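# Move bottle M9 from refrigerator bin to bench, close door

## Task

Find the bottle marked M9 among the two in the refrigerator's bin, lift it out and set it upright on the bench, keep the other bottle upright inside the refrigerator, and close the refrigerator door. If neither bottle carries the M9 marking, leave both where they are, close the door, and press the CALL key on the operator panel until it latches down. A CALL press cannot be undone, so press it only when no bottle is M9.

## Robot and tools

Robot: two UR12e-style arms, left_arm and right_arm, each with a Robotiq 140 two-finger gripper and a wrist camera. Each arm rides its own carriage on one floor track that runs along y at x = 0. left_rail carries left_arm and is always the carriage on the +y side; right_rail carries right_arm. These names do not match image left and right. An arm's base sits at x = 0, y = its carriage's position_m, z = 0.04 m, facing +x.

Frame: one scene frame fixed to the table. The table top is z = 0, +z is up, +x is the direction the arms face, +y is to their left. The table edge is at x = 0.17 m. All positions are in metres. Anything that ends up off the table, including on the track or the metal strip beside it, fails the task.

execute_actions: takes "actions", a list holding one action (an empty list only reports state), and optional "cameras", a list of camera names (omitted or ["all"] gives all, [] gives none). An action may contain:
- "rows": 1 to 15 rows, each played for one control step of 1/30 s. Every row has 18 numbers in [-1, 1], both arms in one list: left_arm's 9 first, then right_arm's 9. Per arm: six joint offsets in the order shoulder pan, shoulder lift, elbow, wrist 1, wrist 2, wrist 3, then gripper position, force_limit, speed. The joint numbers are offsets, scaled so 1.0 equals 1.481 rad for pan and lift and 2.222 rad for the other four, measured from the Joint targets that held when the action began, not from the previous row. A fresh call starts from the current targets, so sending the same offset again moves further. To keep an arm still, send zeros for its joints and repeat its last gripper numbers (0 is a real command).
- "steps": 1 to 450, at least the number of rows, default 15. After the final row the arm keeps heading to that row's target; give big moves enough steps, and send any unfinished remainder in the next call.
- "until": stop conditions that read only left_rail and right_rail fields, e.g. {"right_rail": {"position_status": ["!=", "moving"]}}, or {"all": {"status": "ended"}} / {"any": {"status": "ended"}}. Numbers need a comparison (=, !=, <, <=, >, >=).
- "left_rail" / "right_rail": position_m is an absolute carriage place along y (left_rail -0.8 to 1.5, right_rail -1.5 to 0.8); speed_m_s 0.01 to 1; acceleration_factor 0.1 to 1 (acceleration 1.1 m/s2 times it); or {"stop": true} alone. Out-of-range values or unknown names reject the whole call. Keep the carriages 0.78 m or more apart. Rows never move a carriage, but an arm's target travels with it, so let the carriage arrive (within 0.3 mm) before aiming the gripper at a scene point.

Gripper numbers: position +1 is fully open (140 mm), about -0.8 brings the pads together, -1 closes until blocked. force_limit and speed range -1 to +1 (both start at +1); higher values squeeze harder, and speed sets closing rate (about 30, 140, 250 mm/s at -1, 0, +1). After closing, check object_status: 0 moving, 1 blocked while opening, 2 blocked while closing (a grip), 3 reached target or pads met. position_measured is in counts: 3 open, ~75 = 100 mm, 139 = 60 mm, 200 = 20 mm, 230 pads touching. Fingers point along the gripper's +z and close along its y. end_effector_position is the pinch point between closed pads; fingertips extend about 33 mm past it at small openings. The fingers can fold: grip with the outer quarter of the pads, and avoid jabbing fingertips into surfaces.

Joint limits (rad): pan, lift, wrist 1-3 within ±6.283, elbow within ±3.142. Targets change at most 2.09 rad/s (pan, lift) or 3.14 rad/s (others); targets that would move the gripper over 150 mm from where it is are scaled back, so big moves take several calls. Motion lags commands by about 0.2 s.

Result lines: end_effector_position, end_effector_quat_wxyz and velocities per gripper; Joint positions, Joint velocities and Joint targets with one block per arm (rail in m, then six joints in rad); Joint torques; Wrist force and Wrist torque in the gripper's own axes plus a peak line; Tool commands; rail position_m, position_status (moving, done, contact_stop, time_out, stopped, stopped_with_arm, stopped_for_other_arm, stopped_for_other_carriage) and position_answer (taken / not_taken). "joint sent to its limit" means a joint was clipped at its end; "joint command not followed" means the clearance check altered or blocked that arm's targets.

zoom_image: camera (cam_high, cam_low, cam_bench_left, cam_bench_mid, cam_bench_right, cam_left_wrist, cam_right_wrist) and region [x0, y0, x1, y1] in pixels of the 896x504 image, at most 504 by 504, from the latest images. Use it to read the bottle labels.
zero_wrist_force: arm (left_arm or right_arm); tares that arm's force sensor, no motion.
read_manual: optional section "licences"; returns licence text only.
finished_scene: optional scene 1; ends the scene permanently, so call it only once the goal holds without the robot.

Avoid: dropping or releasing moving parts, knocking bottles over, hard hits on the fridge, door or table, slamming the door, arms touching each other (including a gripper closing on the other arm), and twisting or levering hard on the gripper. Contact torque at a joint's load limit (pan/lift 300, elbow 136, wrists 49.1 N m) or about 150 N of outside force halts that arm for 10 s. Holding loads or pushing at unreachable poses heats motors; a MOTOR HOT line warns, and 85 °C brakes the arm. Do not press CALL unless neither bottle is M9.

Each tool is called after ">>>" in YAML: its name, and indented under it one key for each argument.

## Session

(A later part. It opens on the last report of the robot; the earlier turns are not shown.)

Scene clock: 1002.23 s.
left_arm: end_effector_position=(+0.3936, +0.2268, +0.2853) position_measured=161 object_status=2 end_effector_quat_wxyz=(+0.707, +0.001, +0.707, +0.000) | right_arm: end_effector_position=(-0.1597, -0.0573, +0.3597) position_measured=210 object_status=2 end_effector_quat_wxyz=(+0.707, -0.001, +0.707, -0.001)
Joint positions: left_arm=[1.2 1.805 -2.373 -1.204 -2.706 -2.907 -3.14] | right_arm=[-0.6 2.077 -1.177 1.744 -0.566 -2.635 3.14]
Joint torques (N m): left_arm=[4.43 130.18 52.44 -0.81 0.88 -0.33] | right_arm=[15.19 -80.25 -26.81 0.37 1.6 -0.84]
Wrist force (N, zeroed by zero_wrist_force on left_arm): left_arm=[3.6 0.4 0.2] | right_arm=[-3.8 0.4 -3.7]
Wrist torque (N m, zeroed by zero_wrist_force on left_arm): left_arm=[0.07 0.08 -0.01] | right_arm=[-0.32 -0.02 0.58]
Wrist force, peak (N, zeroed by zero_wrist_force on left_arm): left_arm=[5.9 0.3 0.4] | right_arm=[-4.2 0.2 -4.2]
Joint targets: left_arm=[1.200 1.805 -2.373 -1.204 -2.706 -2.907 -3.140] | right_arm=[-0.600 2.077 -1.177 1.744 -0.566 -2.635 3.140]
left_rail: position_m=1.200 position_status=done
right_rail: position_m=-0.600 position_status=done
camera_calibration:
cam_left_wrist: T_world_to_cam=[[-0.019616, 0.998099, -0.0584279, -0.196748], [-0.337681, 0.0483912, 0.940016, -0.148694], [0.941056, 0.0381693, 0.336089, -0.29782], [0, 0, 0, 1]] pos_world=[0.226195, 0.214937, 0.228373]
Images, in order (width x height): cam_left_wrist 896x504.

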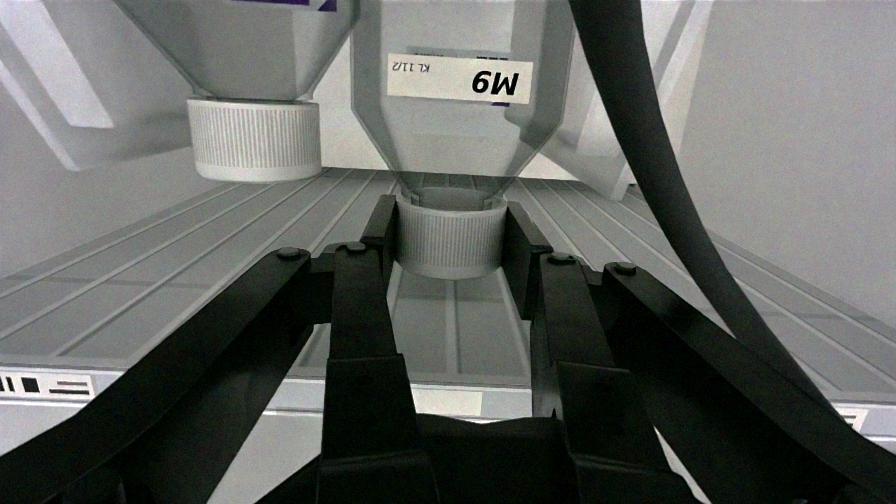

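>>> execute_actions:
  actions:
    - {"rows":[[-0.0045,0.0022,0.0003,-0.0015,-0.003,0,-1,0.3,-1,0,0,0,0,0,0,-1,0,-1],[-0.009,0.0036,0.0005,-0.0026,-0.0061,0,-1,0.3,-1,0,0,0,0,0,0,-1,0,-1],[-0.0135,0.0045,0.0006,-0.0034,-0.0091,0,-1,0.3,-1,0,0,0,0,0,0,-1,0,-1],[-0.018,0.005,0.0006,-0.0039,-0.0122,0,-1,0.3,-1,0,0,0,0,0,0,-1,0,-1],[-0.0225,0.0053,0.0006,-0.0042,-0.0152,0,-1,0.3,-1,0,0,0,0,0,0,-1,0,-1]],"steps":25}
  cameras: ["cam_left_wrist"]

Scene clock: 1087.93 s.
left_arm: end_effector_position=(+0.3610, +0.2269, +0.2936) position_measured=161 object_status=2 end_effector_quat_wxyz=(+0.707, +0.001, +0.707, +0.001) | right_arm: end_effector_position=(-0.1597, -0.0573, +0.3597) position_measured=210 object_status=2 end_effector_quat_wxyz=(+0.707, -0.001, +0.707, -0.001)
Joint positions: left_arm=[1.2 1.772 -2.365 -1.203 -2.715 -2.941 -3.14] | right_arm=[-0.6 2.077 -1.177 1.744 -0.566 -2.635 3.14]
Joint torques (N m): left_arm=[-12.12 128.34 52.18 -1.27 -3.64 -0.19] | right_arm=[14.61 -78.99 -25.36 0.81 1.63 -0.48]
Wrist force (N, zeroed by zero_wrist_force on left_arm): left_arm=[3.9 0.1 -0.4] | right_arm=[-4.3 0.3 -3.9]
Wrist torque (N m, zeroed by zero_wrist_force on left_arm): left_arm=[0.02 0.04 -0.01] | right_arm=[-0.33 0.11 0.58]
Wrist force, peak (N, zeroed by zero_wrist_force on left_arm): left_arm=[5.1 0.8 3.8] | right_arm=[-4.4 0.4 -4.3]
Joint targets: left_arm=[1.200 1.772 -2.365 -1.203 -2.715 -2.941 -3.140] | right_arm=[-0.600 2.077 -1.177 1.744 -0.566 -2.635 3.140]
left_rail: position_m=1.200 position_status=done
right_rail: position_m=-0.600 position_status=done
camera_calibration:
cam_left_wrist: T_world_to_cam=[[-0.0200979, 0.998098, -0.0582825, -0.196852], [-0.337602, 0.0480954, 0.940059, -0.167405], [0.941074, 0.0385695, 0.335993, -0.269871], [0, 0, 0, 1]] pos_world=[0.193496, 0.214938, 0.236573]
Images, in order (width x height): cam_left_wrist 896x504.

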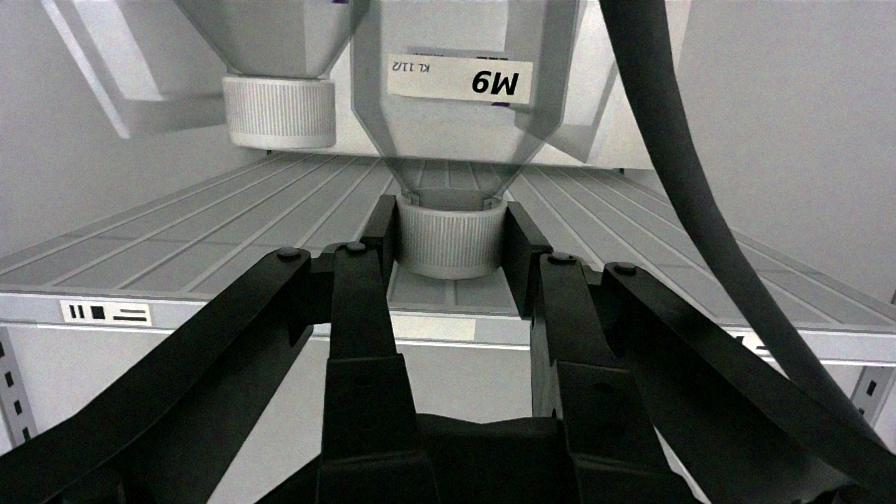

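>>> execute_actions:
  actions:
    - {"rows":[[-0.0028,-0.0002,-0.0002,0.0003,-0.0018,0,-1,0.3,-1,0,0,0,0,0,0,-1,0,-1],[-0.0056,-0.0004,-0.0003,0.0005,-0.0036,0,-1,0.3,-1,0,0,0,0,0,0,-1,0,-1],[-0.0085,-0.0006,-0.0005,0.0008,-0.0054,0,-1,0.3,-1,0,0,0,0,0,0,-1,0,-1],[-0.0113,-0.0008,-0.0007,0.0011,-0.0072,0,-1,0.3,-1,0,0,0,0,0,0,-1,0,-1],[-0.0146,-0.0015,-0.001,0.0019,-0.0094,0,-1,0.3,-1,0,0,0,0,0,0,-1,0,-1],[-0.0179,-0.0023,-0.0014,0.0028,-0.0116,0,-1,0.3,-1,0,0,0,0,0,0,-1,0,-1],[-0.0212,-0.003,-0.0017,0.0036,-0.0138,0,-1,0.3,-1,0,0,0,0,0,0,-1,0,-1],[-0.0245,-0.0038,-0.0021,0.0045,-0.0161,0,-1,0.3,-1,0,0,0,0,0,0,-1,0,-1]],"steps":25}
  cameras: ["cam_left_wrist"]

Scene clock: 1114.37 s.
left_arm: end_effector_position=(+0.3257, +0.2267, +0.2858) position_measured=161 object_status=2 end_effector_quat_wxyz=(+0.707, +0.001, +0.707, +0.000) | right_arm: end_effector_position=(-0.1597, -0.0573, +0.3597) position_measured=210 object_status=2 end_effector_quat_wxyz=(+0.707, -0.001, +0.707, -0.001)
Joint positions: left_arm=[1.2 1.735 -2.371 -1.207 -2.705 -2.976 -3.14] | right_arm=[-0.6 2.077 -1.177 1.744 -0.566 -2.635 3.14]
Joint torques (N m): left_arm=[-15.25 99.07 29.31 2.81 -3.8 -0.06] | right_arm=[12.53 -80.65 -25.71 0.83 1.54 -0.65]
Wrist force (N, zeroed by zero_wrist_force on left_arm): left_arm=[2.9 -0.4 2.0] | right_arm=[-3.2 0.0 -4.5]
Wrist torque (N m, zeroed by zero_wrist_force on left_arm): left_arm=[-0.07 -0.10 -0.04] | right_arm=[-0.36 0.00 0.58]
Wrist force, peak (N, zeroed by zero_wrist_force on left_arm): left_arm=[4.0 0.2 1.8] | right_arm=[-3.9 0.6 -4.8]
Joint targets: left_arm=[1.200 1.735 -2.371 -1.207 -2.705 -2.977 -3.140] | right_arm=[-0.600 2.077 -1.177 1.744 -0.566 -2.635 3.140]
left_rail: position_m=1.200 position_status=done
right_rail: position_m=-0.600 position_status=done
camera_calibration:
cam_left_wrist: T_world_to_cam=[[-0.0195351, 0.998121, -0.0580798, -0.198055], [-0.337575, 0.0480949, 0.940069, -0.171992], [0.941096, 0.0379706, 0.336001, -0.233902], [0, 0, 0, 1]] pos_world=[0.158195, 0.214836, 0.228772]
Images, in order (width x height): cam_left_wrist 896x504.

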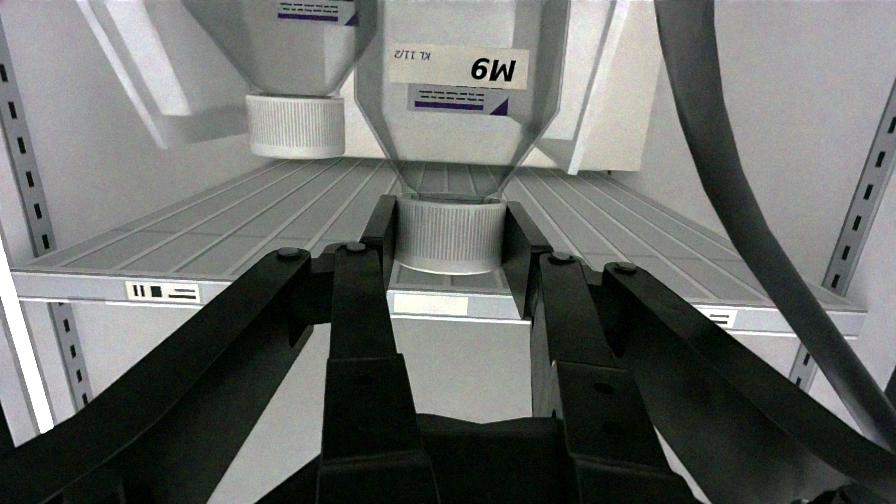

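>>> execute_actions:
  actions:
    - {"rows":[[-0.0036,-0.0002,0,0,-0.0024,0,-1,0.3,-1,0,0,0,0,0,0,-1,0,-1],[-0.0071,-0.0004,0.0001,0.0001,-0.0048,0,-1,0.3,-1,0,0,0,0,0,0,-1,0,-1],[-0.0107,-0.0007,0.0001,0.0002,-0.0072,0,-1,0.3,-1,0,0,0,0,0,0,-1,0,-1],[-0.0142,-0.0009,0.0002,0.0003,-0.0096,0,-1,0.3,-1,0,0,0,0,0,0,-1,0,-1],[-0.018,0.0002,0.0013,-0.0015,-0.0122,0,-1,0.3,-1,0,0,0,0,0,0,-1,0,-1],[-0.022,0.0014,0.0025,-0.0034,-0.0148,0,-1,0.3,-1,0,0,0,0,0,0,-1,0,-1],[-0.0259,0.0026,0.0037,-0.0054,-0.0174,0,-1,0.3,-1,0,0,0,0,0,0,-1,0,-1],[-0.0298,0.0038,0.0049,-0.0074,-0.02,0,-1,0.3,-1,0,0,0,0,0,0,-1,0,-1],[-0.0337,0.0049,0.0061,-0.0094,-0.0226,0,-1,0.3,-1,0,0,0,0,0,0,-1,0,-1]],"steps":25}
  cameras: ["cam_left_wrist"]

Scene clock: 1134.47 s.
left_arm: end_effector_position=(+0.2774, +0.2270, +0.2997) position_measured=161 object_status=2 end_effector_quat_wxyz=(+0.707, +0.001, +0.707, +0.001) | right_arm: end_effector_position=(-0.1597, -0.0573, +0.3597) position_measured=210 object_status=2 end_effector_quat_wxyz=(+0.707, -0.001, +0.707, -0.001)
Joint positions: left_arm=[1.2 1.686 -2.364 -1.194 -2.726 -3.027 -3.14] | right_arm=[-0.6 2.077 -1.177 1.744 -0.566 -2.635 3.14]
Joint torques (N m): left_arm=[-15.28 127.93 52.17 -1.77 -3.57 -0.07] | right_arm=[12.67 -80.78 -25.23 -0.08 1.52 -0.62]
Wrist force (N, zeroed by zero_wrist_force on left_arm): left_arm=[3.7 0.3 1.6] | right_arm=[-4.2 0.7 -4.1]
Wrist torque (N m, zeroed by zero_wrist_force on left_arm): left_arm=[0.03 0.00 -0.03] | right_arm=[-0.25 0.08 0.58]
Wrist force, peak (N, zeroed by zero_wrist_force on left_arm): left_arm=[5.7 0.2 2.9] | right_arm=[-4.3 0.1 -4.7]
Joint targets: left_arm=[1.200 1.685 -2.364 -1.194 -2.726 -3.027 -3.140] | right_arm=[-0.600 2.077 -1.177 1.744 -0.566 -2.635 3.140]
left_rail: position_m=1.200 position_status=done
right_rail: position_m=-0.600 position_status=done
camera_calibration:
cam_left_wrist: T_world_to_cam=[[-0.0198831, 0.998119, -0.0579948, -0.198368], [-0.337583, 0.0478974, 0.940076, -0.201425], [0.941086, 0.0382697, 0.335995, -0.193221], [0, 0, 0, 1]] pos_world=[0.109896, 0.215037, 0.242772]
Images, in order (width x height): cam_left_wrist 896x504.

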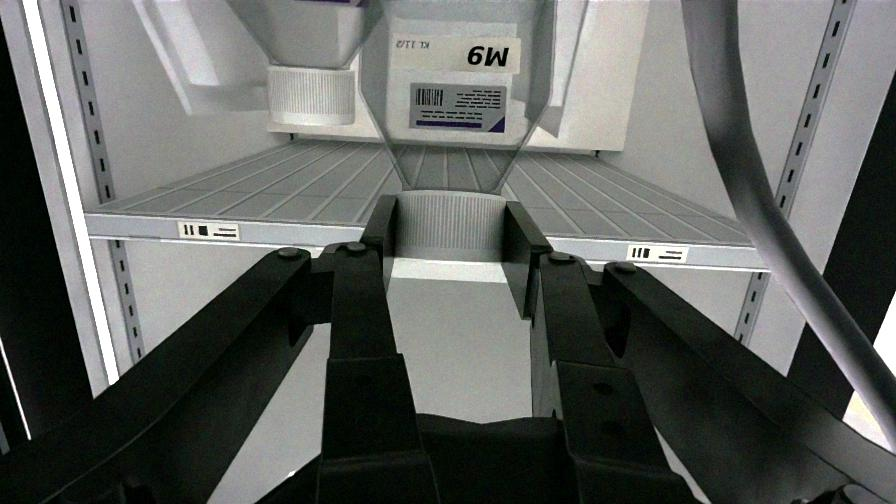

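>>> execute_actions:
  actions:
    - {"rows":[[-0.0052,0.0033,0.0037,-0.0058,-0.0035,0,-1,0.3,-1,0,0,0,0,0,0,-1,0,-1],[-0.0103,0.0067,0.0074,-0.0117,-0.007,0,-1,0.3,-1,0,0,0,0,0,0,-1,0,-1],[-0.0155,0.01,0.011,-0.0175,-0.0104,0,-1,0.3,-1,0,0,0,0,0,0,-1,0,-1],[-0.0206,0.0134,0.0147,-0.0233,-0.0139,0,-1,0.3,-1,0,0,0,0,0,0,-1,0,-1],[-0.0258,0.0167,0.0184,-0.0291,-0.0174,0,-1,0.3,-1,0,0,0,0,0,0,-1,0,-1],[-0.0308,0.0191,0.0232,-0.0355,-0.0207,0,-1,0.3,-1,0,0,0,0,0,0,-1,0,-1],[-0.0358,0.0214,0.028,-0.0418,-0.024,0,-1,0.3,-1,0,0,0,0,0,0,-1,0,-1],[-0.0408,0.0238,0.0328,-0.0482,-0.0274,0,-1,0.3,-1,0,0,0,0,0,0,-1,0,-1],[-0.0459,0.0261,0.0376,-0.0545,-0.0307,0,-1,0.3,-1,0,0,0,0,0,0,-1,0,-1],[-0.0509,0.0285,0.0424,-0.0609,-0.034,0,-1,0.3,-1,0,0,0,0,0,0,-1,0,-1],[-0.0559,0.0308,0.0472,-0.0673,-0.0374,0,-1,0.3,-1,0,0,0,0,0,0,-1,0,-1]],"steps":30}
  cameras: ["cam_left_wrist","cam_right_wrist"]

Scene clock: 1152.20 s.
left_arm: end_effector_position=(+0.1974, +0.2269, +0.4002) position_measured=161 object_status=2 end_effector_quat_wxyz=(+0.707, +0.000, +0.707, +0.000) | right_arm: end_effector_position=(-0.1597, -0.0573, +0.3597) position_measured=210 object_status=2 end_effector_quat_wxyz=(+0.707, -0.001, +0.707, -0.001)
Joint positions: left_arm=[1.2 1.603 -2.318 -1.089 -2.875 -3.11 -3.14] | right_arm=[-0.6 2.077 -1.177 1.744 -0.566 -2.635 3.14]
Joint torques (N m): left_arm=[-12.96 127.5 54.26 -2.01 -3.46 -0.03] | right_arm=[9.95 -80.32 -26.35 0.92 1.69 -0.69]
Wrist force (N, zeroed by zero_wrist_force on left_arm): left_arm=[3.5 0.3 -0.1] | right_arm=[-4.1 0.1 -3.2]
Wrist torque (N m, zeroed by zero_wrist_force on left_arm): left_arm=[0.01 0.23 0.01] | right_arm=[-0.40 0.04 0.58]
Wrist force, peak (N, zeroed by zero_wrist_force on left_arm): left_arm=[8.8 0.4 5.1] | right_arm=[-4.1 -0.1 -4.9]
Joint targets: left_arm=[1.200 1.603 -2.318 -1.089 -2.875 -3.110 -3.140] | right_arm=[-0.600 2.077 -1.177 1.744 -0.566 -2.635 3.140]
left_rail: position_m=1.200 position_status=done
right_rail: position_m=-0.600 position_status=done
camera_calibration:
cam_left_wrist: T_world_to_cam=[[-0.0201766, 0.998057, -0.0589512, -0.193588], [-0.337632, 0.0486975, 0.940017, -0.322958], [0.941062, 0.0388702, 0.335994, -0.151789], [0, 0, 0, 1]] pos_world=[0.0298962, 0.214839, 0.343174]
cam_right_wrist: T_world_to_cam=[[-0.0234431, 0.999724, -0.00126021, 0.0638473], [-0.325635, -0.00644417, 0.945473, -0.389061], [0.945205, 0.0225752, 0.325697, 0.219951], [0, 0, 0, 1]] pos_world=[-0.333094, -0.0713023, 0.29629]
Images, in order (width x height): cam_left_wrist 896x504, cam_right_wrist 896x504.

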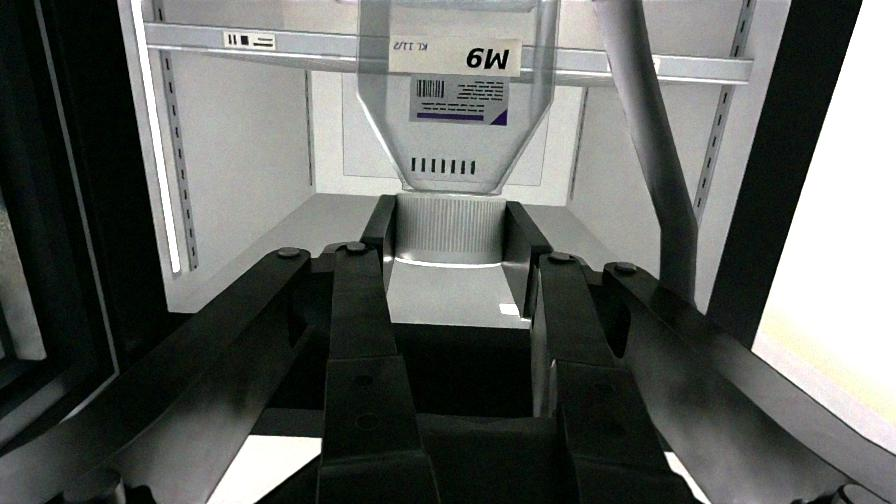

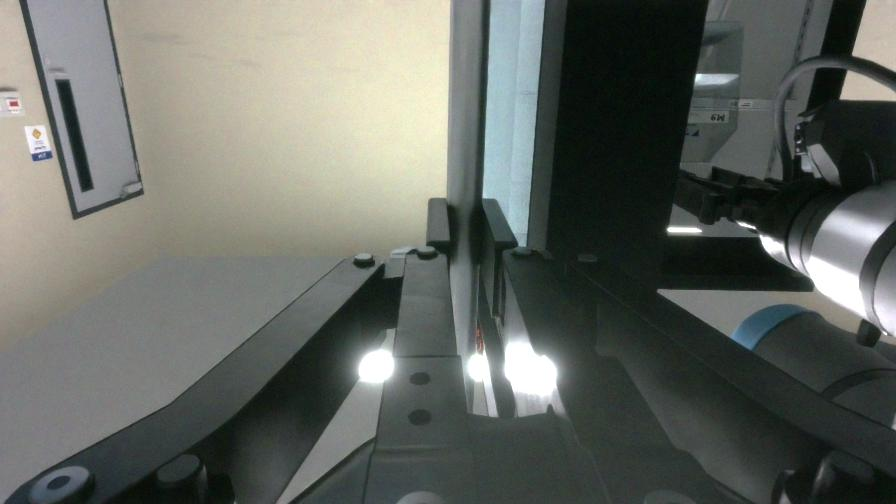

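>>> execute_actions:
  actions:
    - {"rows":[[-0.0135,-0.0035,0.0073,-0.0051,-0.0089,0,-1,0.3,-1,0,0,0,0,0,0,-1,0,-1],[-0.027,-0.0071,0.0147,-0.0102,-0.0179,0,-1,0.3,-1,0,0,0,0,0,0,-1,0,-1],[-0.0405,-0.0106,0.022,-0.0152,-0.0268,0,-1,0.3,-1,0,0,0,0,0,0,-1,0,-1],[-0.054,-0.0142,0.0294,-0.0203,-0.0358,0,-1,0.3,-1,0,0,0,0,0,0,-1,0,-1],[-0.0675,-0.0177,0.0367,-0.0254,-0.0447,0,-1,0.3,-1,0,0,0,0,0,0,-1,0,-1]],"steps":25}
  cameras: ["cam_left_wrist"]

>>> execute_actions:
  actions:
    - {"left_rail":{"position_m":1.5,"speed_m_s":0.3,"acceleration_factor":0.3},"steps":120,"until":{"left_rail":{"position_status":["!=","moving"]}}}
  cameras: ["cam_left_wrist","cam_bench_left"]

Scene clock: 1182.83 s.
left_arm: end_effector_position=(+0.0997, +0.2269, +0.4199) position_measured=161 object_status=2 end_effector_quat_wxyz=(+0.707, +0.001, +0.707, +0.001) | right_arm: end_effector_position=(-0.1597, -0.0573, +0.3597) position_measured=210 object_status=2 end_effector_quat_wxyz=(+0.707, -0.001, +0.707, -0.001)
Joint positions: left_arm=[1.2 1.503 -2.344 -1.007 -2.932 -3.209 -3.14] | right_arm=[-0.6 2.077 -1.177 1.744 -0.566 -2.635 3.14]
Joint torques (N m): left_arm=[-14.06 100.56 53.46 -2.28 -3.64 -0.05] | right_arm=[6.19 -80.01 -26.96 0.57 1.06 -0.63]
Wrist force (N, zeroed by zero_wrist_force on left_arm): left_arm=[4.0 0.2 -0.5] | right_arm=[-3.7 -0.2 -3.8]
Wrist torque (N m, zeroed by zero_wrist_force on left_arm): left_arm=[-0.01 0.08 0.01] | right_arm=[-0.42 0.08 0.58]
Wrist force, peak (N, zeroed by zero_wrist_force on left_arm): left_arm=[4.5 0.3 8.5] | right_arm=[-4.2 0.3 -4.1]
Joint targets: left_arm=[1.200 1.503 -2.344 -1.007 -2.932 -3.209 -3.140] | right_arm=[-0.600 2.077 -1.177 1.744 -0.566 -2.635 3.140]
left_rail: position_m=1.200 position_status=done
right_rail: position_m=-0.600 position_status=done
camera_calibration:
cam_left_wrist: T_world_to_cam=[[-0.0195018, 0.998134, -0.0578586, -0.194959], [-0.337653, 0.0478946, 0.940051, -0.374278], [0.941069, 0.0378688, 0.336089, -0.0663851], [0, 0, 0, 1]] pos_world=[-0.0677054, 0.215035, 0.362872]
Images, in order (width x height): cam_left_wrist 896x504.

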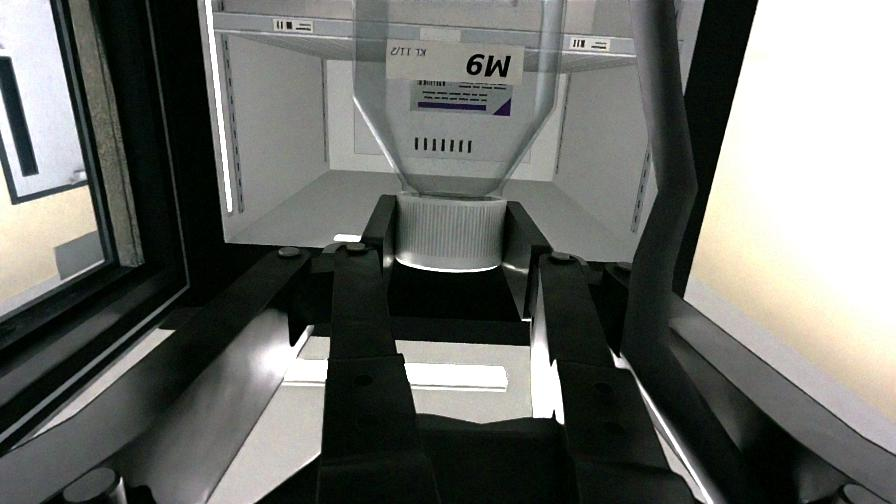

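Scene clock: 1185.00 s.
left_arm: end_effector_position=(+0.0996, +0.5269, +0.4199) position_measured=161 object_status=2 end_effector_quat_wxyz=(+0.707, +0.001, +0.707, +0.001) | right_arm: end_effector_position=(-0.1597, -0.0573, +0.3597) position_measured=210 object_status=2 end_effector_quat_wxyz=(+0.707, -0.001, +0.707, -0.001)
Joint positions: left_arm=[1.5 1.503 -2.344 -1.007 -2.932 -3.209 -3.14] | right_arm=[-0.6 2.077 -1.177 1.744 -0.566 -2.635 3.14]
Joint torques (N m): left_arm=[-3.32 124.39 52.4 -0.84 -2.17 -0.01] | right_arm=[7.32 -79.21 -27 0.06 1.92 -0.52]
Wrist force (N, zeroed by zero_wrist_force on left_arm): left_arm=[3.7 0.5 -0.3] | right_arm=[-4.0 0.1 -3.6]
Wrist torque (N m, zeroed by zero_wrist_force on left_arm): left_arm=[0.04 0.13 0.01] | right_arm=[-0.38 0.05 0.58]
Wrist force, peak (N, zeroed by zero_wrist_force on left_arm): left_arm=[4.2 -0.5 -0.6] | right_arm=[-4.3 0.4 -3.9]
Joint targets: left_arm=[1.500 1.503 -2.344 -1.007 -2.932 -3.209 -3.140] | right_arm=[-0.600 2.077 -1.177 1.744 -0.566 -2.635 3.140]
Tool commands: left_gripper/position=-1.0 left_gripper/force_limit=+0.3 left_gripper/speed=-1.0 right_gripper/position=-1.0 right_gripper/force_limit=+0.0 right_gripper/speed=-1.0
left_rail: position_m=1.500 speed_m_s=0.30 position_status=done
right_rail: position_m=-0.600 position_status=done
camera_calibration:
cam_left_wrist: T_world_to_cam=[[-0.0195353, 0.998139, -0.0577648, -0.494442], [-0.33765, 0.047795, 0.940057, -0.388665], [0.941069, 0.0378686, 0.336088, -0.0775571], [0, 0, 0, 1]] pos_world=[-0.0679053, 0.515035, 0.362872]
Images, in order (width x height): cam_bench_left 896x504, cam_left_wrist 896x504.

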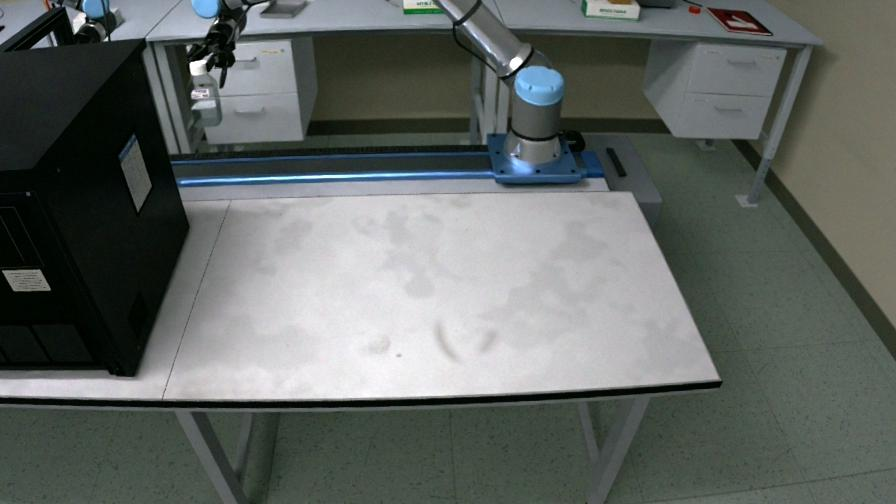

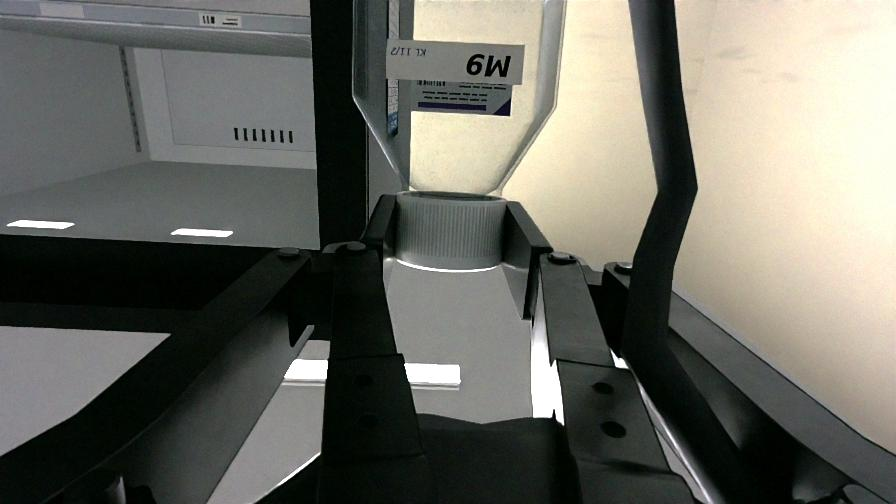

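>>> execute_actions:
  actions:
    - {"rows":[[0.0646,0.1068,-0.1407,0.0695,0.0431,0,-1,0.3,-1,0,0,0,0,0,0,-1,0,-1],[0.1292,0.2137,-0.2814,0.139,0.0861,0,-1,0.3,-1,0,0,0,0,0,0,-1,0,-1],[0.1938,0.3205,-0.4221,0.2085,0.1292,0,-1,0.3,-1,0,0,0,0,0,0,-1,0,-1]],"steps":50}
  cameras: ["cam_left_wrist","cam_bench_left","cam_low"]

>>> zoom_image:
  camera: "cam_bench_left"
  region: [200, 60, 500, 340]

Scene clock: 1194.60 s.
left_arm: end_effector_position=(+0.3068, +0.8498, +0.3300) position_measured=161 object_status=2 end_effector_quat_wxyz=(+0.707, +0.001, +0.707, +0.000) | right_arm: end_effector_position=(-0.1597, -0.0573, +0.3597) position_measured=210 object_status=2 end_effector_quat_wxyz=(+0.707, -0.001, +0.707, -0.001)
Joint positions: left_arm=[1.5 1.79 -1.87 -1.945 -2.469 -2.922 -3.14] | right_arm=[-0.6 2.077 -1.177 1.744 -0.566 -2.635 3.14]
Joint torques (N m): left_arm=[14.07 81.57 25.69 3.35 3.75 0.06] | right_arm=[2.8 -80.89 -27.83 0.72 1.72 -0.17]
Wrist force (N, zeroed by zero_wrist_force on left_arm): left_arm=[3.7 0.4 -0.5] | right_arm=[-3.9 0.1 -3.5]
Wrist torque (N m, zeroed by zero_wrist_force on left_arm): left_arm=[0.08 -0.03 -0.04] | right_arm=[-0.39 0.03 0.58]
Wrist force, peak (N, zeroed by zero_wrist_force on left_arm): left_arm=[17.2 -3.9 -26.0] | right_arm=[-4.3 0.3 -4.1]
Joint targets: left_arm=[1.500 1.790 -1.870 -1.945 -2.469 -2.922 -3.140] | right_arm=[-0.600 2.077 -1.177 1.744 -0.566 -2.635 3.140]
left_rail: position_m=1.500 speed_m_s=0.30 position_status=done
right_rail: position_m=-0.600 position_status=done
camera_calibration:
cam_left_wrist: T_world_to_cam=[[-0.0194746, 0.998129, -0.0579526, -0.817736], [-0.337567, 0.0479957, 0.940077, -0.249806], [0.9411, 0.0378706, 0.336001, -0.254538], [0, 0, 0, 1]] pos_world=[0.139295, 0.837835, 0.272972]
Images, in order (width x height): cam_low 896x504, cam_bench_left 896x504, cam_left_wrist 896x504.

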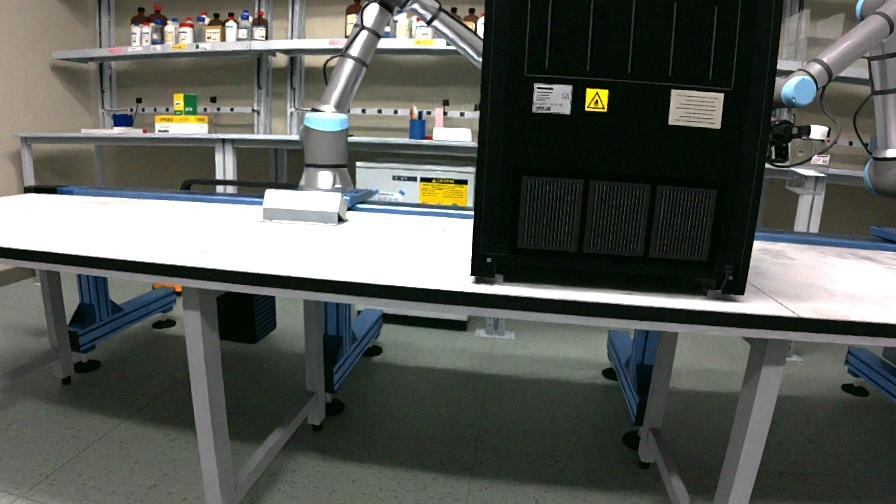

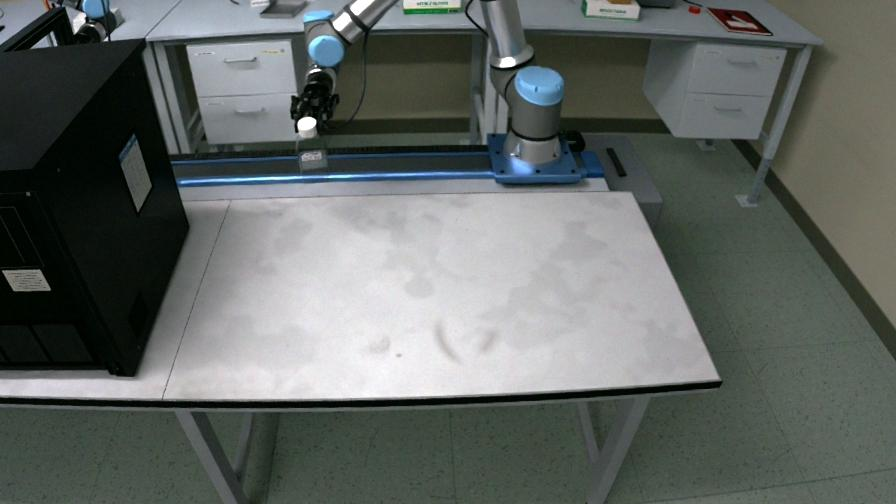

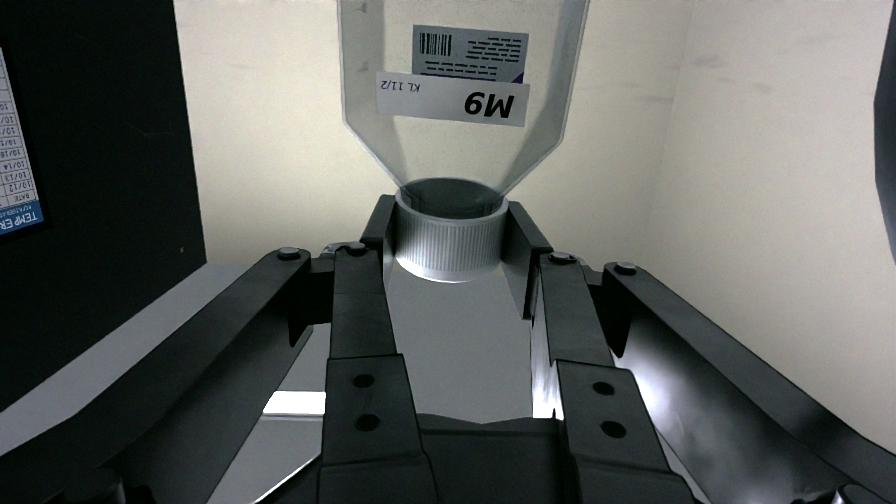

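Scaled by 1.680 from the camera's 896x504 image, which has a finer 1280x720 frame.

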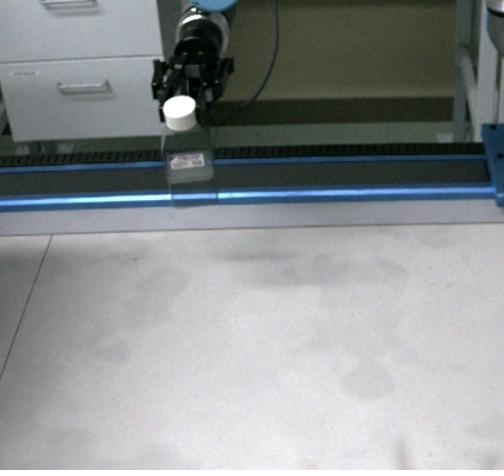

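>>> execute_actions:
  actions:
    - {"rows":[[0.0005,-0.0025,-0.0007,0.0023,0.0003,0,-1,0.3,-1,0,0,0,0,0,0,-1,0,-1],[0.0014,-0.0075,-0.002,0.007,0.001,0,-1,0.3,-1,0,0,0,0,0,0,-1,0,-1],[0.0027,-0.014,-0.0037,0.013,0.0018,0,-1,0.3,-1,0,0,0,0,0,0,-1,0,-1],[0.0044,-0.0226,-0.006,0.0211,0.0029,0,-1,0.3,-1,0,0,0,0,0,0,-1,0,-1],[0.0064,-0.033,-0.0087,0.0308,0.0042,0,-1,0.3,-1,0,0,0,0,0,0,-1,0,-1],[0.0086,-0.0444,-0.0117,0.0414,0.0057,0,-1,0.3,-1,0,0,0,0,0,0,-1,0,-1],[0.0109,-0.0563,-0.0148,0.0525,0.0072,0,-1,0.3,-1,0,0,0,0,0,0,-1,0,-1],[0.0132,-0.0681,-0.018,0.0636,0.0087,0,-1,0.3,-1,0,0,0,0,0,0,-1,0,-1],[0.0155,-0.08,-0.0211,0.0747,0.0102,0,-1,0.3,-1,0,0,0,0,0,0,-1,0,-1],[0.0177,-0.0914,-0.0241,0.0853,0.0117,0,-1,0.3,-1,0,0,0,0,0,0,-1,0,-1],[0.0197,-0.1018,-0.0268,0.095,0.013,0,-1,0.3,-1,0,0,0,0,0,0,-1,0,-1],[0.0214,-0.1104,-0.0291,0.103,0.0141,0,-1,0.3,-1,0,0,0,0,0,0,-1,0,-1],[0.0227,-0.1172,-0.0309,0.1093,0.015,0,-1,0.3,-1,0,0,0,0,0,0,-1,0,-1],[0.0236,-0.1219,-0.0321,0.1138,0.0156,0,-1,0.3,-1,0,0,0,0,0,0,-1,0,-1],[0.0241,-0.1244,-0.0328,0.1161,0.0159,0,-1,0.3,-1,0,0,0,0,0,0,-1,0,-1]],"steps":30}
  cameras: ["cam_left_wrist","cam_bench_left"]

>>> zoom_image:
  camera: "cam_bench_left"
  region: [200, 100, 440, 300]

Scene clock: 1238.33 s.
left_arm: end_effector_position=(+0.3297, +0.8500, +0.1853) position_measured=161 object_status=2 end_effector_quat_wxyz=(+0.707, +0.000, +0.707, +0.000) | right_arm: end_effector_position=(-0.1597, -0.0573, +0.3597) position_measured=210 object_status=2 end_effector_quat_wxyz=(+0.707, -0.001, +0.707, -0.001)
Joint positions: left_arm=[1.5 1.825 -2.054 -2.018 -2.211 -2.887 -3.14] | right_arm=[-0.6 2.077 -1.177 1.744 -0.566 -2.635 3.14]
Joint torques (N m): left_arm=[12.89 60.36 16.51 3.58 3.82 0.11] | right_arm=[0.31 -79.44 -27.5 0.64 1.85 -0.41]
Wrist force (N, zeroed by zero_wrist_force on left_arm): left_arm=[3.3 0.0 -0.7] | right_arm=[-4.0 0.3 -3.7]
Wrist torque (N m, zeroed by zero_wrist_force on left_arm): left_arm=[-0.01 0.09 -0.02] | right_arm=[-0.36 0.04 0.58]
Wrist force, peak (N, zeroed by zero_wrist_force on left_arm): left_arm=[6.9 0.4 0.0] | right_arm=[-4.4 0.4 -3.8]
Joint targets: left_arm=[1.500 1.825 -2.054 -2.018 -2.211 -2.887 -3.140] | right_arm=[-0.600 2.077 -1.177 1.744 -0.566 -2.635 3.140]
left_rail: position_m=1.500 speed_m_s=0.30 position_status=done
right_rail: position_m=-0.600 position_status=done
camera_calibration:
cam_left_wrist: T_world_to_cam=[[-0.0199217, 0.998074, -0.0587572, -0.825653], [-0.337705, 0.0485976, 0.939997, -0.106496], [0.941041, 0.038569, 0.336086, -0.22816], [0, 0, 0, 1]] pos_world=[0.162296, 0.838038, 0.128274]
Images, in order (width x height): cam_bench_left 896x504, cam_left_wrist 896x504.

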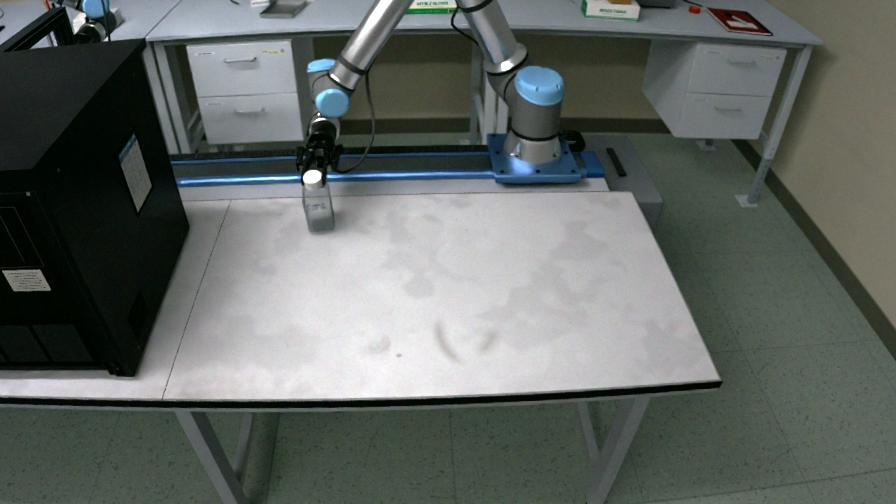

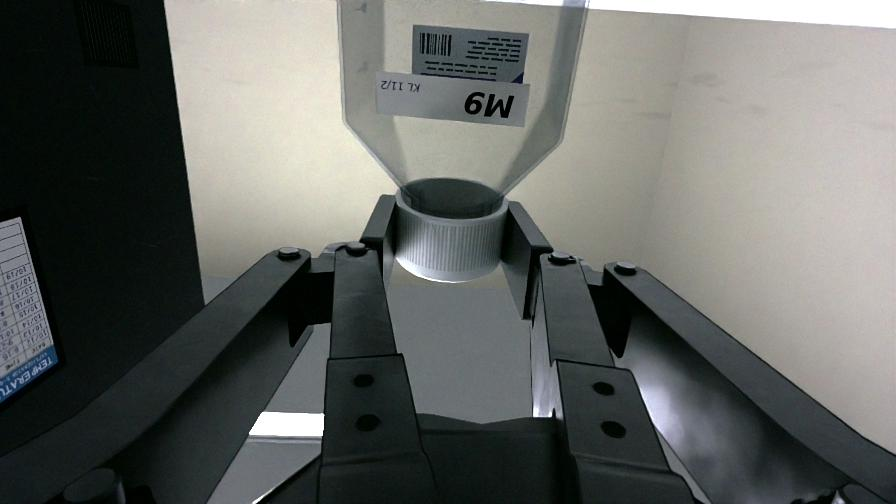

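Scaled by 2.100 from the camera's 896x504 image, which has a finer 1280x720 frame.

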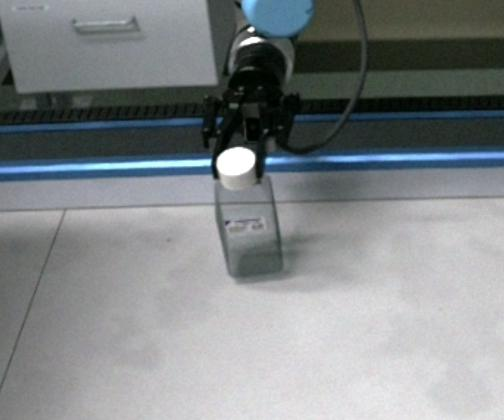

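>>> execute_actions:
  actions:
    - {"rows":[[0,-0.005,-0.0005,0.0038,0,0,-1,0.3,-1,0,0,0,0,0,0,-1,0,-1],[0,-0.01,-0.001,0.0077,0,0,-1,0.3,-1,0,0,0,0,0,0,-1,0,-1],[0,-0.015,-0.0015,0.0115,0,0,-1,0.3,-1,0,0,0,0,0,0,-1,0,-1],[0,-0.02,-0.002,0.0153,0,0,-1,0.3,-1,0,0,0,0,0,0,-1,0,-1]],"steps":20}
  cameras: ["cam_left_wrist"]

Scene clock: 1258.40 s.
left_arm: end_effector_position=(+0.3298, +0.8499, +0.1652) position_measured=161 object_status=2 end_effector_quat_wxyz=(+0.707, +0.001, +0.707, +0.000) | right_arm: end_effector_position=(-0.1597, -0.0573, +0.3597) position_measured=210 object_status=2 end_effector_quat_wxyz=(+0.707, -0.001, +0.707, -0.001)
Joint positions: left_arm=[1.5 1.825 -2.083 -2.023 -2.177 -2.887 -3.14] | right_arm=[-0.6 2.077 -1.177 1.744 -0.566 -2.635 3.14]
Joint torques (N m): left_arm=[9.94 41.04 6.52 1.62 3.44 0.15] | right_arm=[-4.02 -79.38 -28.4 0.09 1.81 0.34]
Wrist force (N, zeroed by zero_wrist_force on left_arm): left_arm=[-24.3 3.7 -2.7] | right_arm=[-3.2 0.3 -3.8]
Wrist torque (N m, zeroed by zero_wrist_force on left_arm): left_arm=[-0.07 -0.22 0.00] | right_arm=[-0.29 -0.03 0.58]
Wrist force, peak (N, zeroed by zero_wrist_force on left_arm): left_arm=[-25.7 4.5 -2.2] | right_arm=[-4.3 0.2 -4.2]
Joint targets: left_arm=[1.500 1.825 -2.084 -2.023 -2.177 -2.887 -3.140] | right_arm=[-0.600 2.077 -1.177 1.744 -0.566 -2.635 3.140]
left_rail: position_m=1.500 speed_m_s=0.30 position_status=done
right_rail: position_m=-0.600 position_status=done
camera_calibration:
cam_left_wrist: T_world_to_cam=[[-0.0198278, 0.998077, -0.0587239, -0.826754], [-0.3377, 0.048598, 0.939998, -0.0875646], [0.941045, 0.0384691, 0.336087, -0.221412], [0, 0, 0, 1]] pos_world=[0.162395, 0.837938, 0.108174]
Images, in order (width x height): cam_left_wrist 896x504.

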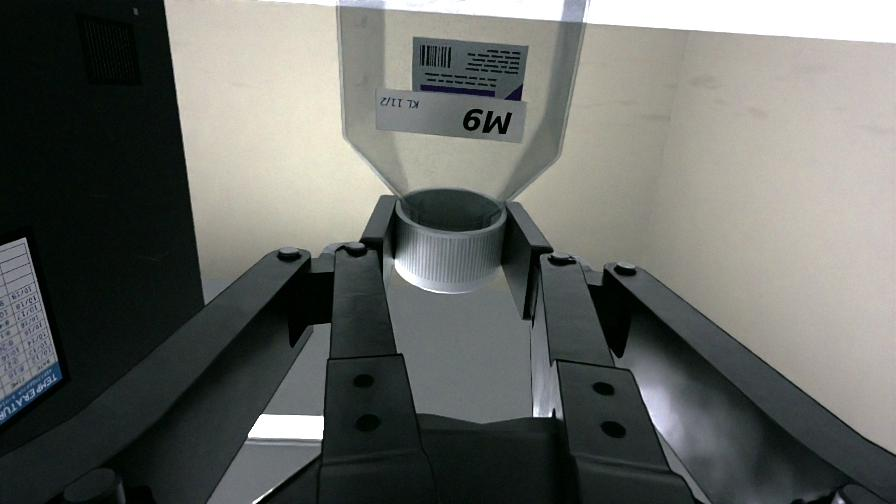

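>>> execute_actions:
  actions:
    - {"rows":[[-0.0026,0.0003,0.0005,-0.0005,-0.0017,0,-1,0.3,-1,0,0,0,0,0,0,-1,0,-1],[-0.0051,0.0005,0.0012,-0.0011,-0.0035,0,-1,0.3,-1,0,0,0,0,0,0,-1,0,-1],[-0.0077,0.0005,0.0012,-0.0011,-0.0052,0,-1,0.3,-1,0,0,0,0,0,0,-1,0,-1],[-0.0103,0.0005,0.0012,-0.0011,-0.0069,0,-1,0.3,-1,0,0,0,0,0,0,-1,0,-1],[-0.0129,0.0005,0.0012,-0.0011,-0.0087,0,-1,0.3,-1,0,0,0,0,0,0,-1,0,-1],[-0.0154,0.0005,0.0012,-0.0011,-0.0104,0,-1,0.3,-1,0,0,0,0,0,0,-1,0,-1],[-0.018,0.0005,0.0012,-0.0011,-0.0121,0,-1,0.3,-1,0,0,0,0,0,0,-1,0,-1],[-0.0206,0.0005,0.0012,-0.0011,-0.0138,0,-1,0.3,-1,0,0,0,0,0,0,-1,0,-1],[-0.0231,0.0005,0.0012,-0.0011,-0.0156,0,-1,0.3,-1,0,0,0,0,0,0,-1,0,-1],[-0.0257,0.0005,0.0012,-0.0011,-0.0173,0,-1,0.3,-1,0,0,0,0,0,0,-1,0,-1]],"steps":20}
  cameras: ["cam_left_wrist","cam_bench_left"]

Scene clock: 1282.30 s.
left_arm: end_effector_position=(+0.3055, +0.8497, +0.1665) position_measured=161 object_status=2 end_effector_quat_wxyz=(+0.707, +0.000, +0.707, +0.000) | right_arm: end_effector_position=(-0.1597, -0.0573, +0.3597) position_measured=210 object_status=2 end_effector_quat_wxyz=(+0.707, -0.001, +0.707, -0.001)
Joint positions: left_arm=[1.5 1.788 -2.083 -2.02 -2.179 -2.925 -3.14] | right_arm=[-0.6 2.077 -1.177 1.744 -0.566 -2.635 3.14]
Joint torques (N m): left_arm=[-14.07 89.68 36.71 -1.41 -3.31 0.08] | right_arm=[-5.88 -79.61 -28.12 0.52 2.19 -0.2]
Wrist force (N, zeroed by zero_wrist_force on left_arm): left_arm=[3.9 0.9 -1.0] | right_arm=[-4.2 -0.5 -4.3]
Wrist torque (N m, zeroed by zero_wrist_force on left_arm): left_arm=[0.18 -0.02 -0.03] | right_arm=[-0.51 0.11 0.58]
Wrist force, peak (N, zeroed by zero_wrist_force on left_arm): left_arm=[-25.1 4.5 -2.6] | right_arm=[-4.3 0.7 -4.3]
Joint targets: left_arm=[1.500 1.787 -2.083 -2.020 -2.179 -2.925 -3.140] | right_arm=[-0.600 2.077 -1.177 1.744 -0.566 -2.635 3.140]
left_rail: position_m=1.500 speed_m_s=0.30 position_status=done
right_rail: position_m=-0.600 position_status=done
camera_calibration:
cam_left_wrist: T_world_to_cam=[[-0.0202438, 0.998016, -0.0596231, -0.826556], [-0.337872, 0.0492978, 0.9399, -0.0975271], [0.940974, 0.0391721, 0.336204, -0.199559], [0, 0, 0, 1]] pos_world=[0.138096, 0.837541, 0.109477]
Images, in order (width x height): cam_bench_left 896x504, cam_left_wrist 896x504.

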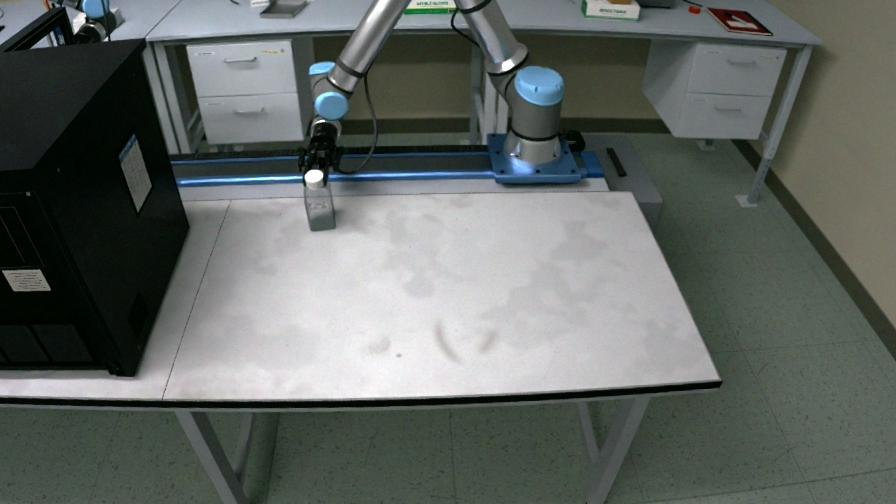

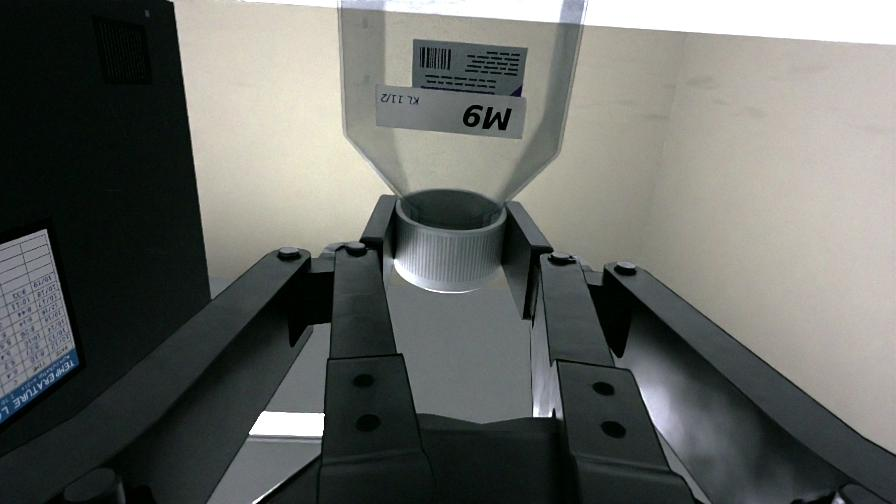

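>>> execute_actions:
  actions:
    - {"rows":[[0,-0.002,0,0.0012,0,0,-1,0.3,-1,0,0,0,0,0,0,-1,0,-1],[0,-0.0038,0.0002,0.0022,0,0,-1,0.3,-1,0,0,0,0,0,0,-1,0,-1],[-0.002,-0.0045,0.0002,0.0025,-0.0014,0,-1,0.3,-1,0,0,0,0,0,0,-1,0,-1],[-0.0045,-0.005,0.0003,0.0027,-0.003,0,-1,0.3,-1,0,0,0,0,0,0,-1,0,-1],[-0.007,-0.0054,0.0003,0.0029,-0.0048,0,-1,0.3,-1,0,0,0,0,0,0,-1,0,-1],[-0.0098,-0.0058,0.0004,0.0031,-0.0066,0,-1,0.3,-1,0,0,0,0,0,0,-1,0,-1],[-0.0126,-0.0062,0.0005,0.0033,-0.0085,0,-1,0.3,-1,0,0,0,0,0,0,-1,0,-1],[-0.0154,-0.0066,0.0005,0.0034,-0.0104,0,-1,0.3,-1,0,0,0,0,0,0,-1,0,-1],[-0.0183,-0.0069,0.0006,0.0036,-0.0124,0,-1,0.3,-1,0,0,0,0,0,0,-1,0,-1],[-0.0211,-0.0072,0.0006,0.0037,-0.0143,0,-1,0.3,-1,0,0,0,0,0,0,-1,0,-1]],"steps":20}
  cameras: ["cam_left_wrist","cam_bench_left"]

>>> zoom_image:
  camera: "cam_bench_left"
  region: [240, 130, 400, 270]

Scene clock: 1305.20 s.
left_arm: end_effector_position=(+0.2854, +0.8501, +0.1601) position_measured=161 object_status=2 end_effector_quat_wxyz=(+0.707, +0.000, +0.707, +0.001) | right_arm: end_effector_position=(-0.1597, -0.0573, +0.3597) position_measured=210 object_status=2 end_effector_quat_wxyz=(+0.707, -0.001, +0.707, -0.001)
Joint positions: left_arm=[1.5 1.756 -2.093 -2.019 -2.171 -2.957 -3.14] | right_arm=[-0.6 2.077 -1.177 1.744 -0.566 -2.635 3.14]
Joint torques (N m): left_arm=[-8.51 58.07 33.2 2.31 -4.24 -0.06] | right_arm=[-7.38 -79.47 -28.61 0.42 1.79 0.04]
Wrist force (N, zeroed by zero_wrist_force on left_arm): left_arm=[-2.2 -0.4 -1.4] | right_arm=[-4.3 0.1 -3.2]
Wrist torque (N m, zeroed by zero_wrist_force on left_arm): left_arm=[0.17 -0.21 -0.30] | right_arm=[-0.40 0.08 0.58]
Wrist force, peak (N, zeroed by zero_wrist_force on left_arm): left_arm=[-23.6 4.9 -2.6] | right_arm=[-4.4 0.0 -4.0]
Joint targets: left_arm=[1.500 1.756 -2.094 -2.019 -2.171 -2.957 -3.140] | right_arm=[-0.600 2.077 -1.177 1.744 -0.566 -2.635 3.140]
left_rail: position_m=1.500 speed_m_s=0.30 position_status=done
right_rail: position_m=-0.600 position_status=done
camera_calibration:
cam_left_wrist: T_world_to_cam=[[-0.0207519, 0.998071, -0.0585165, -0.827838], [-0.337754, 0.0480896, 0.940005, -0.0974258], [0.941006, 0.0392711, 0.336104, -0.17862], [0, 0, 0, 1]] pos_world=[0.117997, 0.83794, 0.103174]
Images, in order (width x height): cam_bench_left 896x504, cam_left_wrist 896x504.

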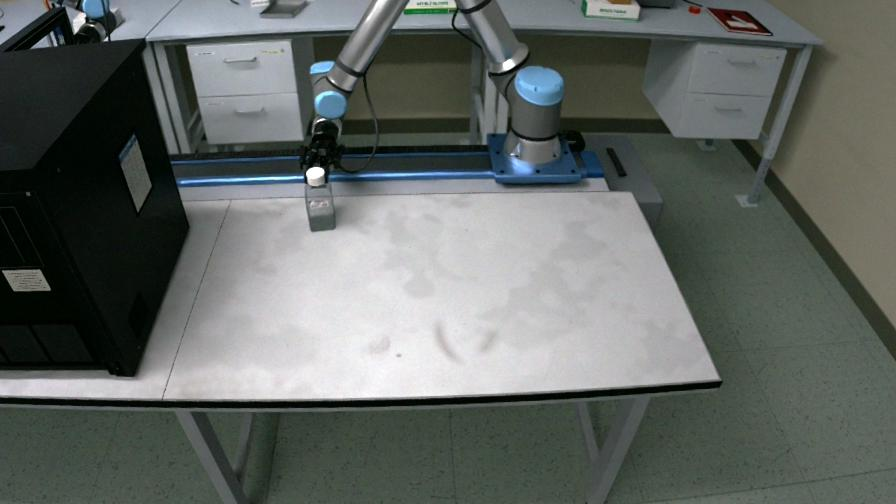

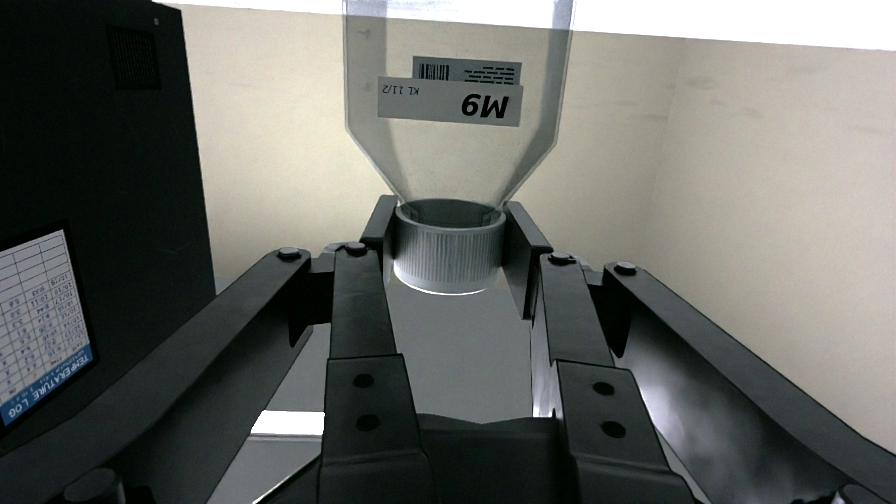

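Scaled by 3.150 from the camera's 896x504 image, which has a finer 1280x720 frame.

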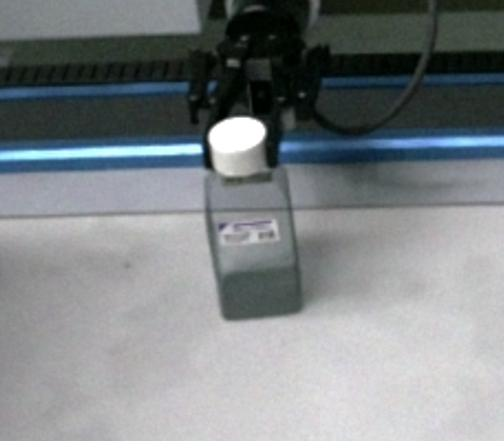

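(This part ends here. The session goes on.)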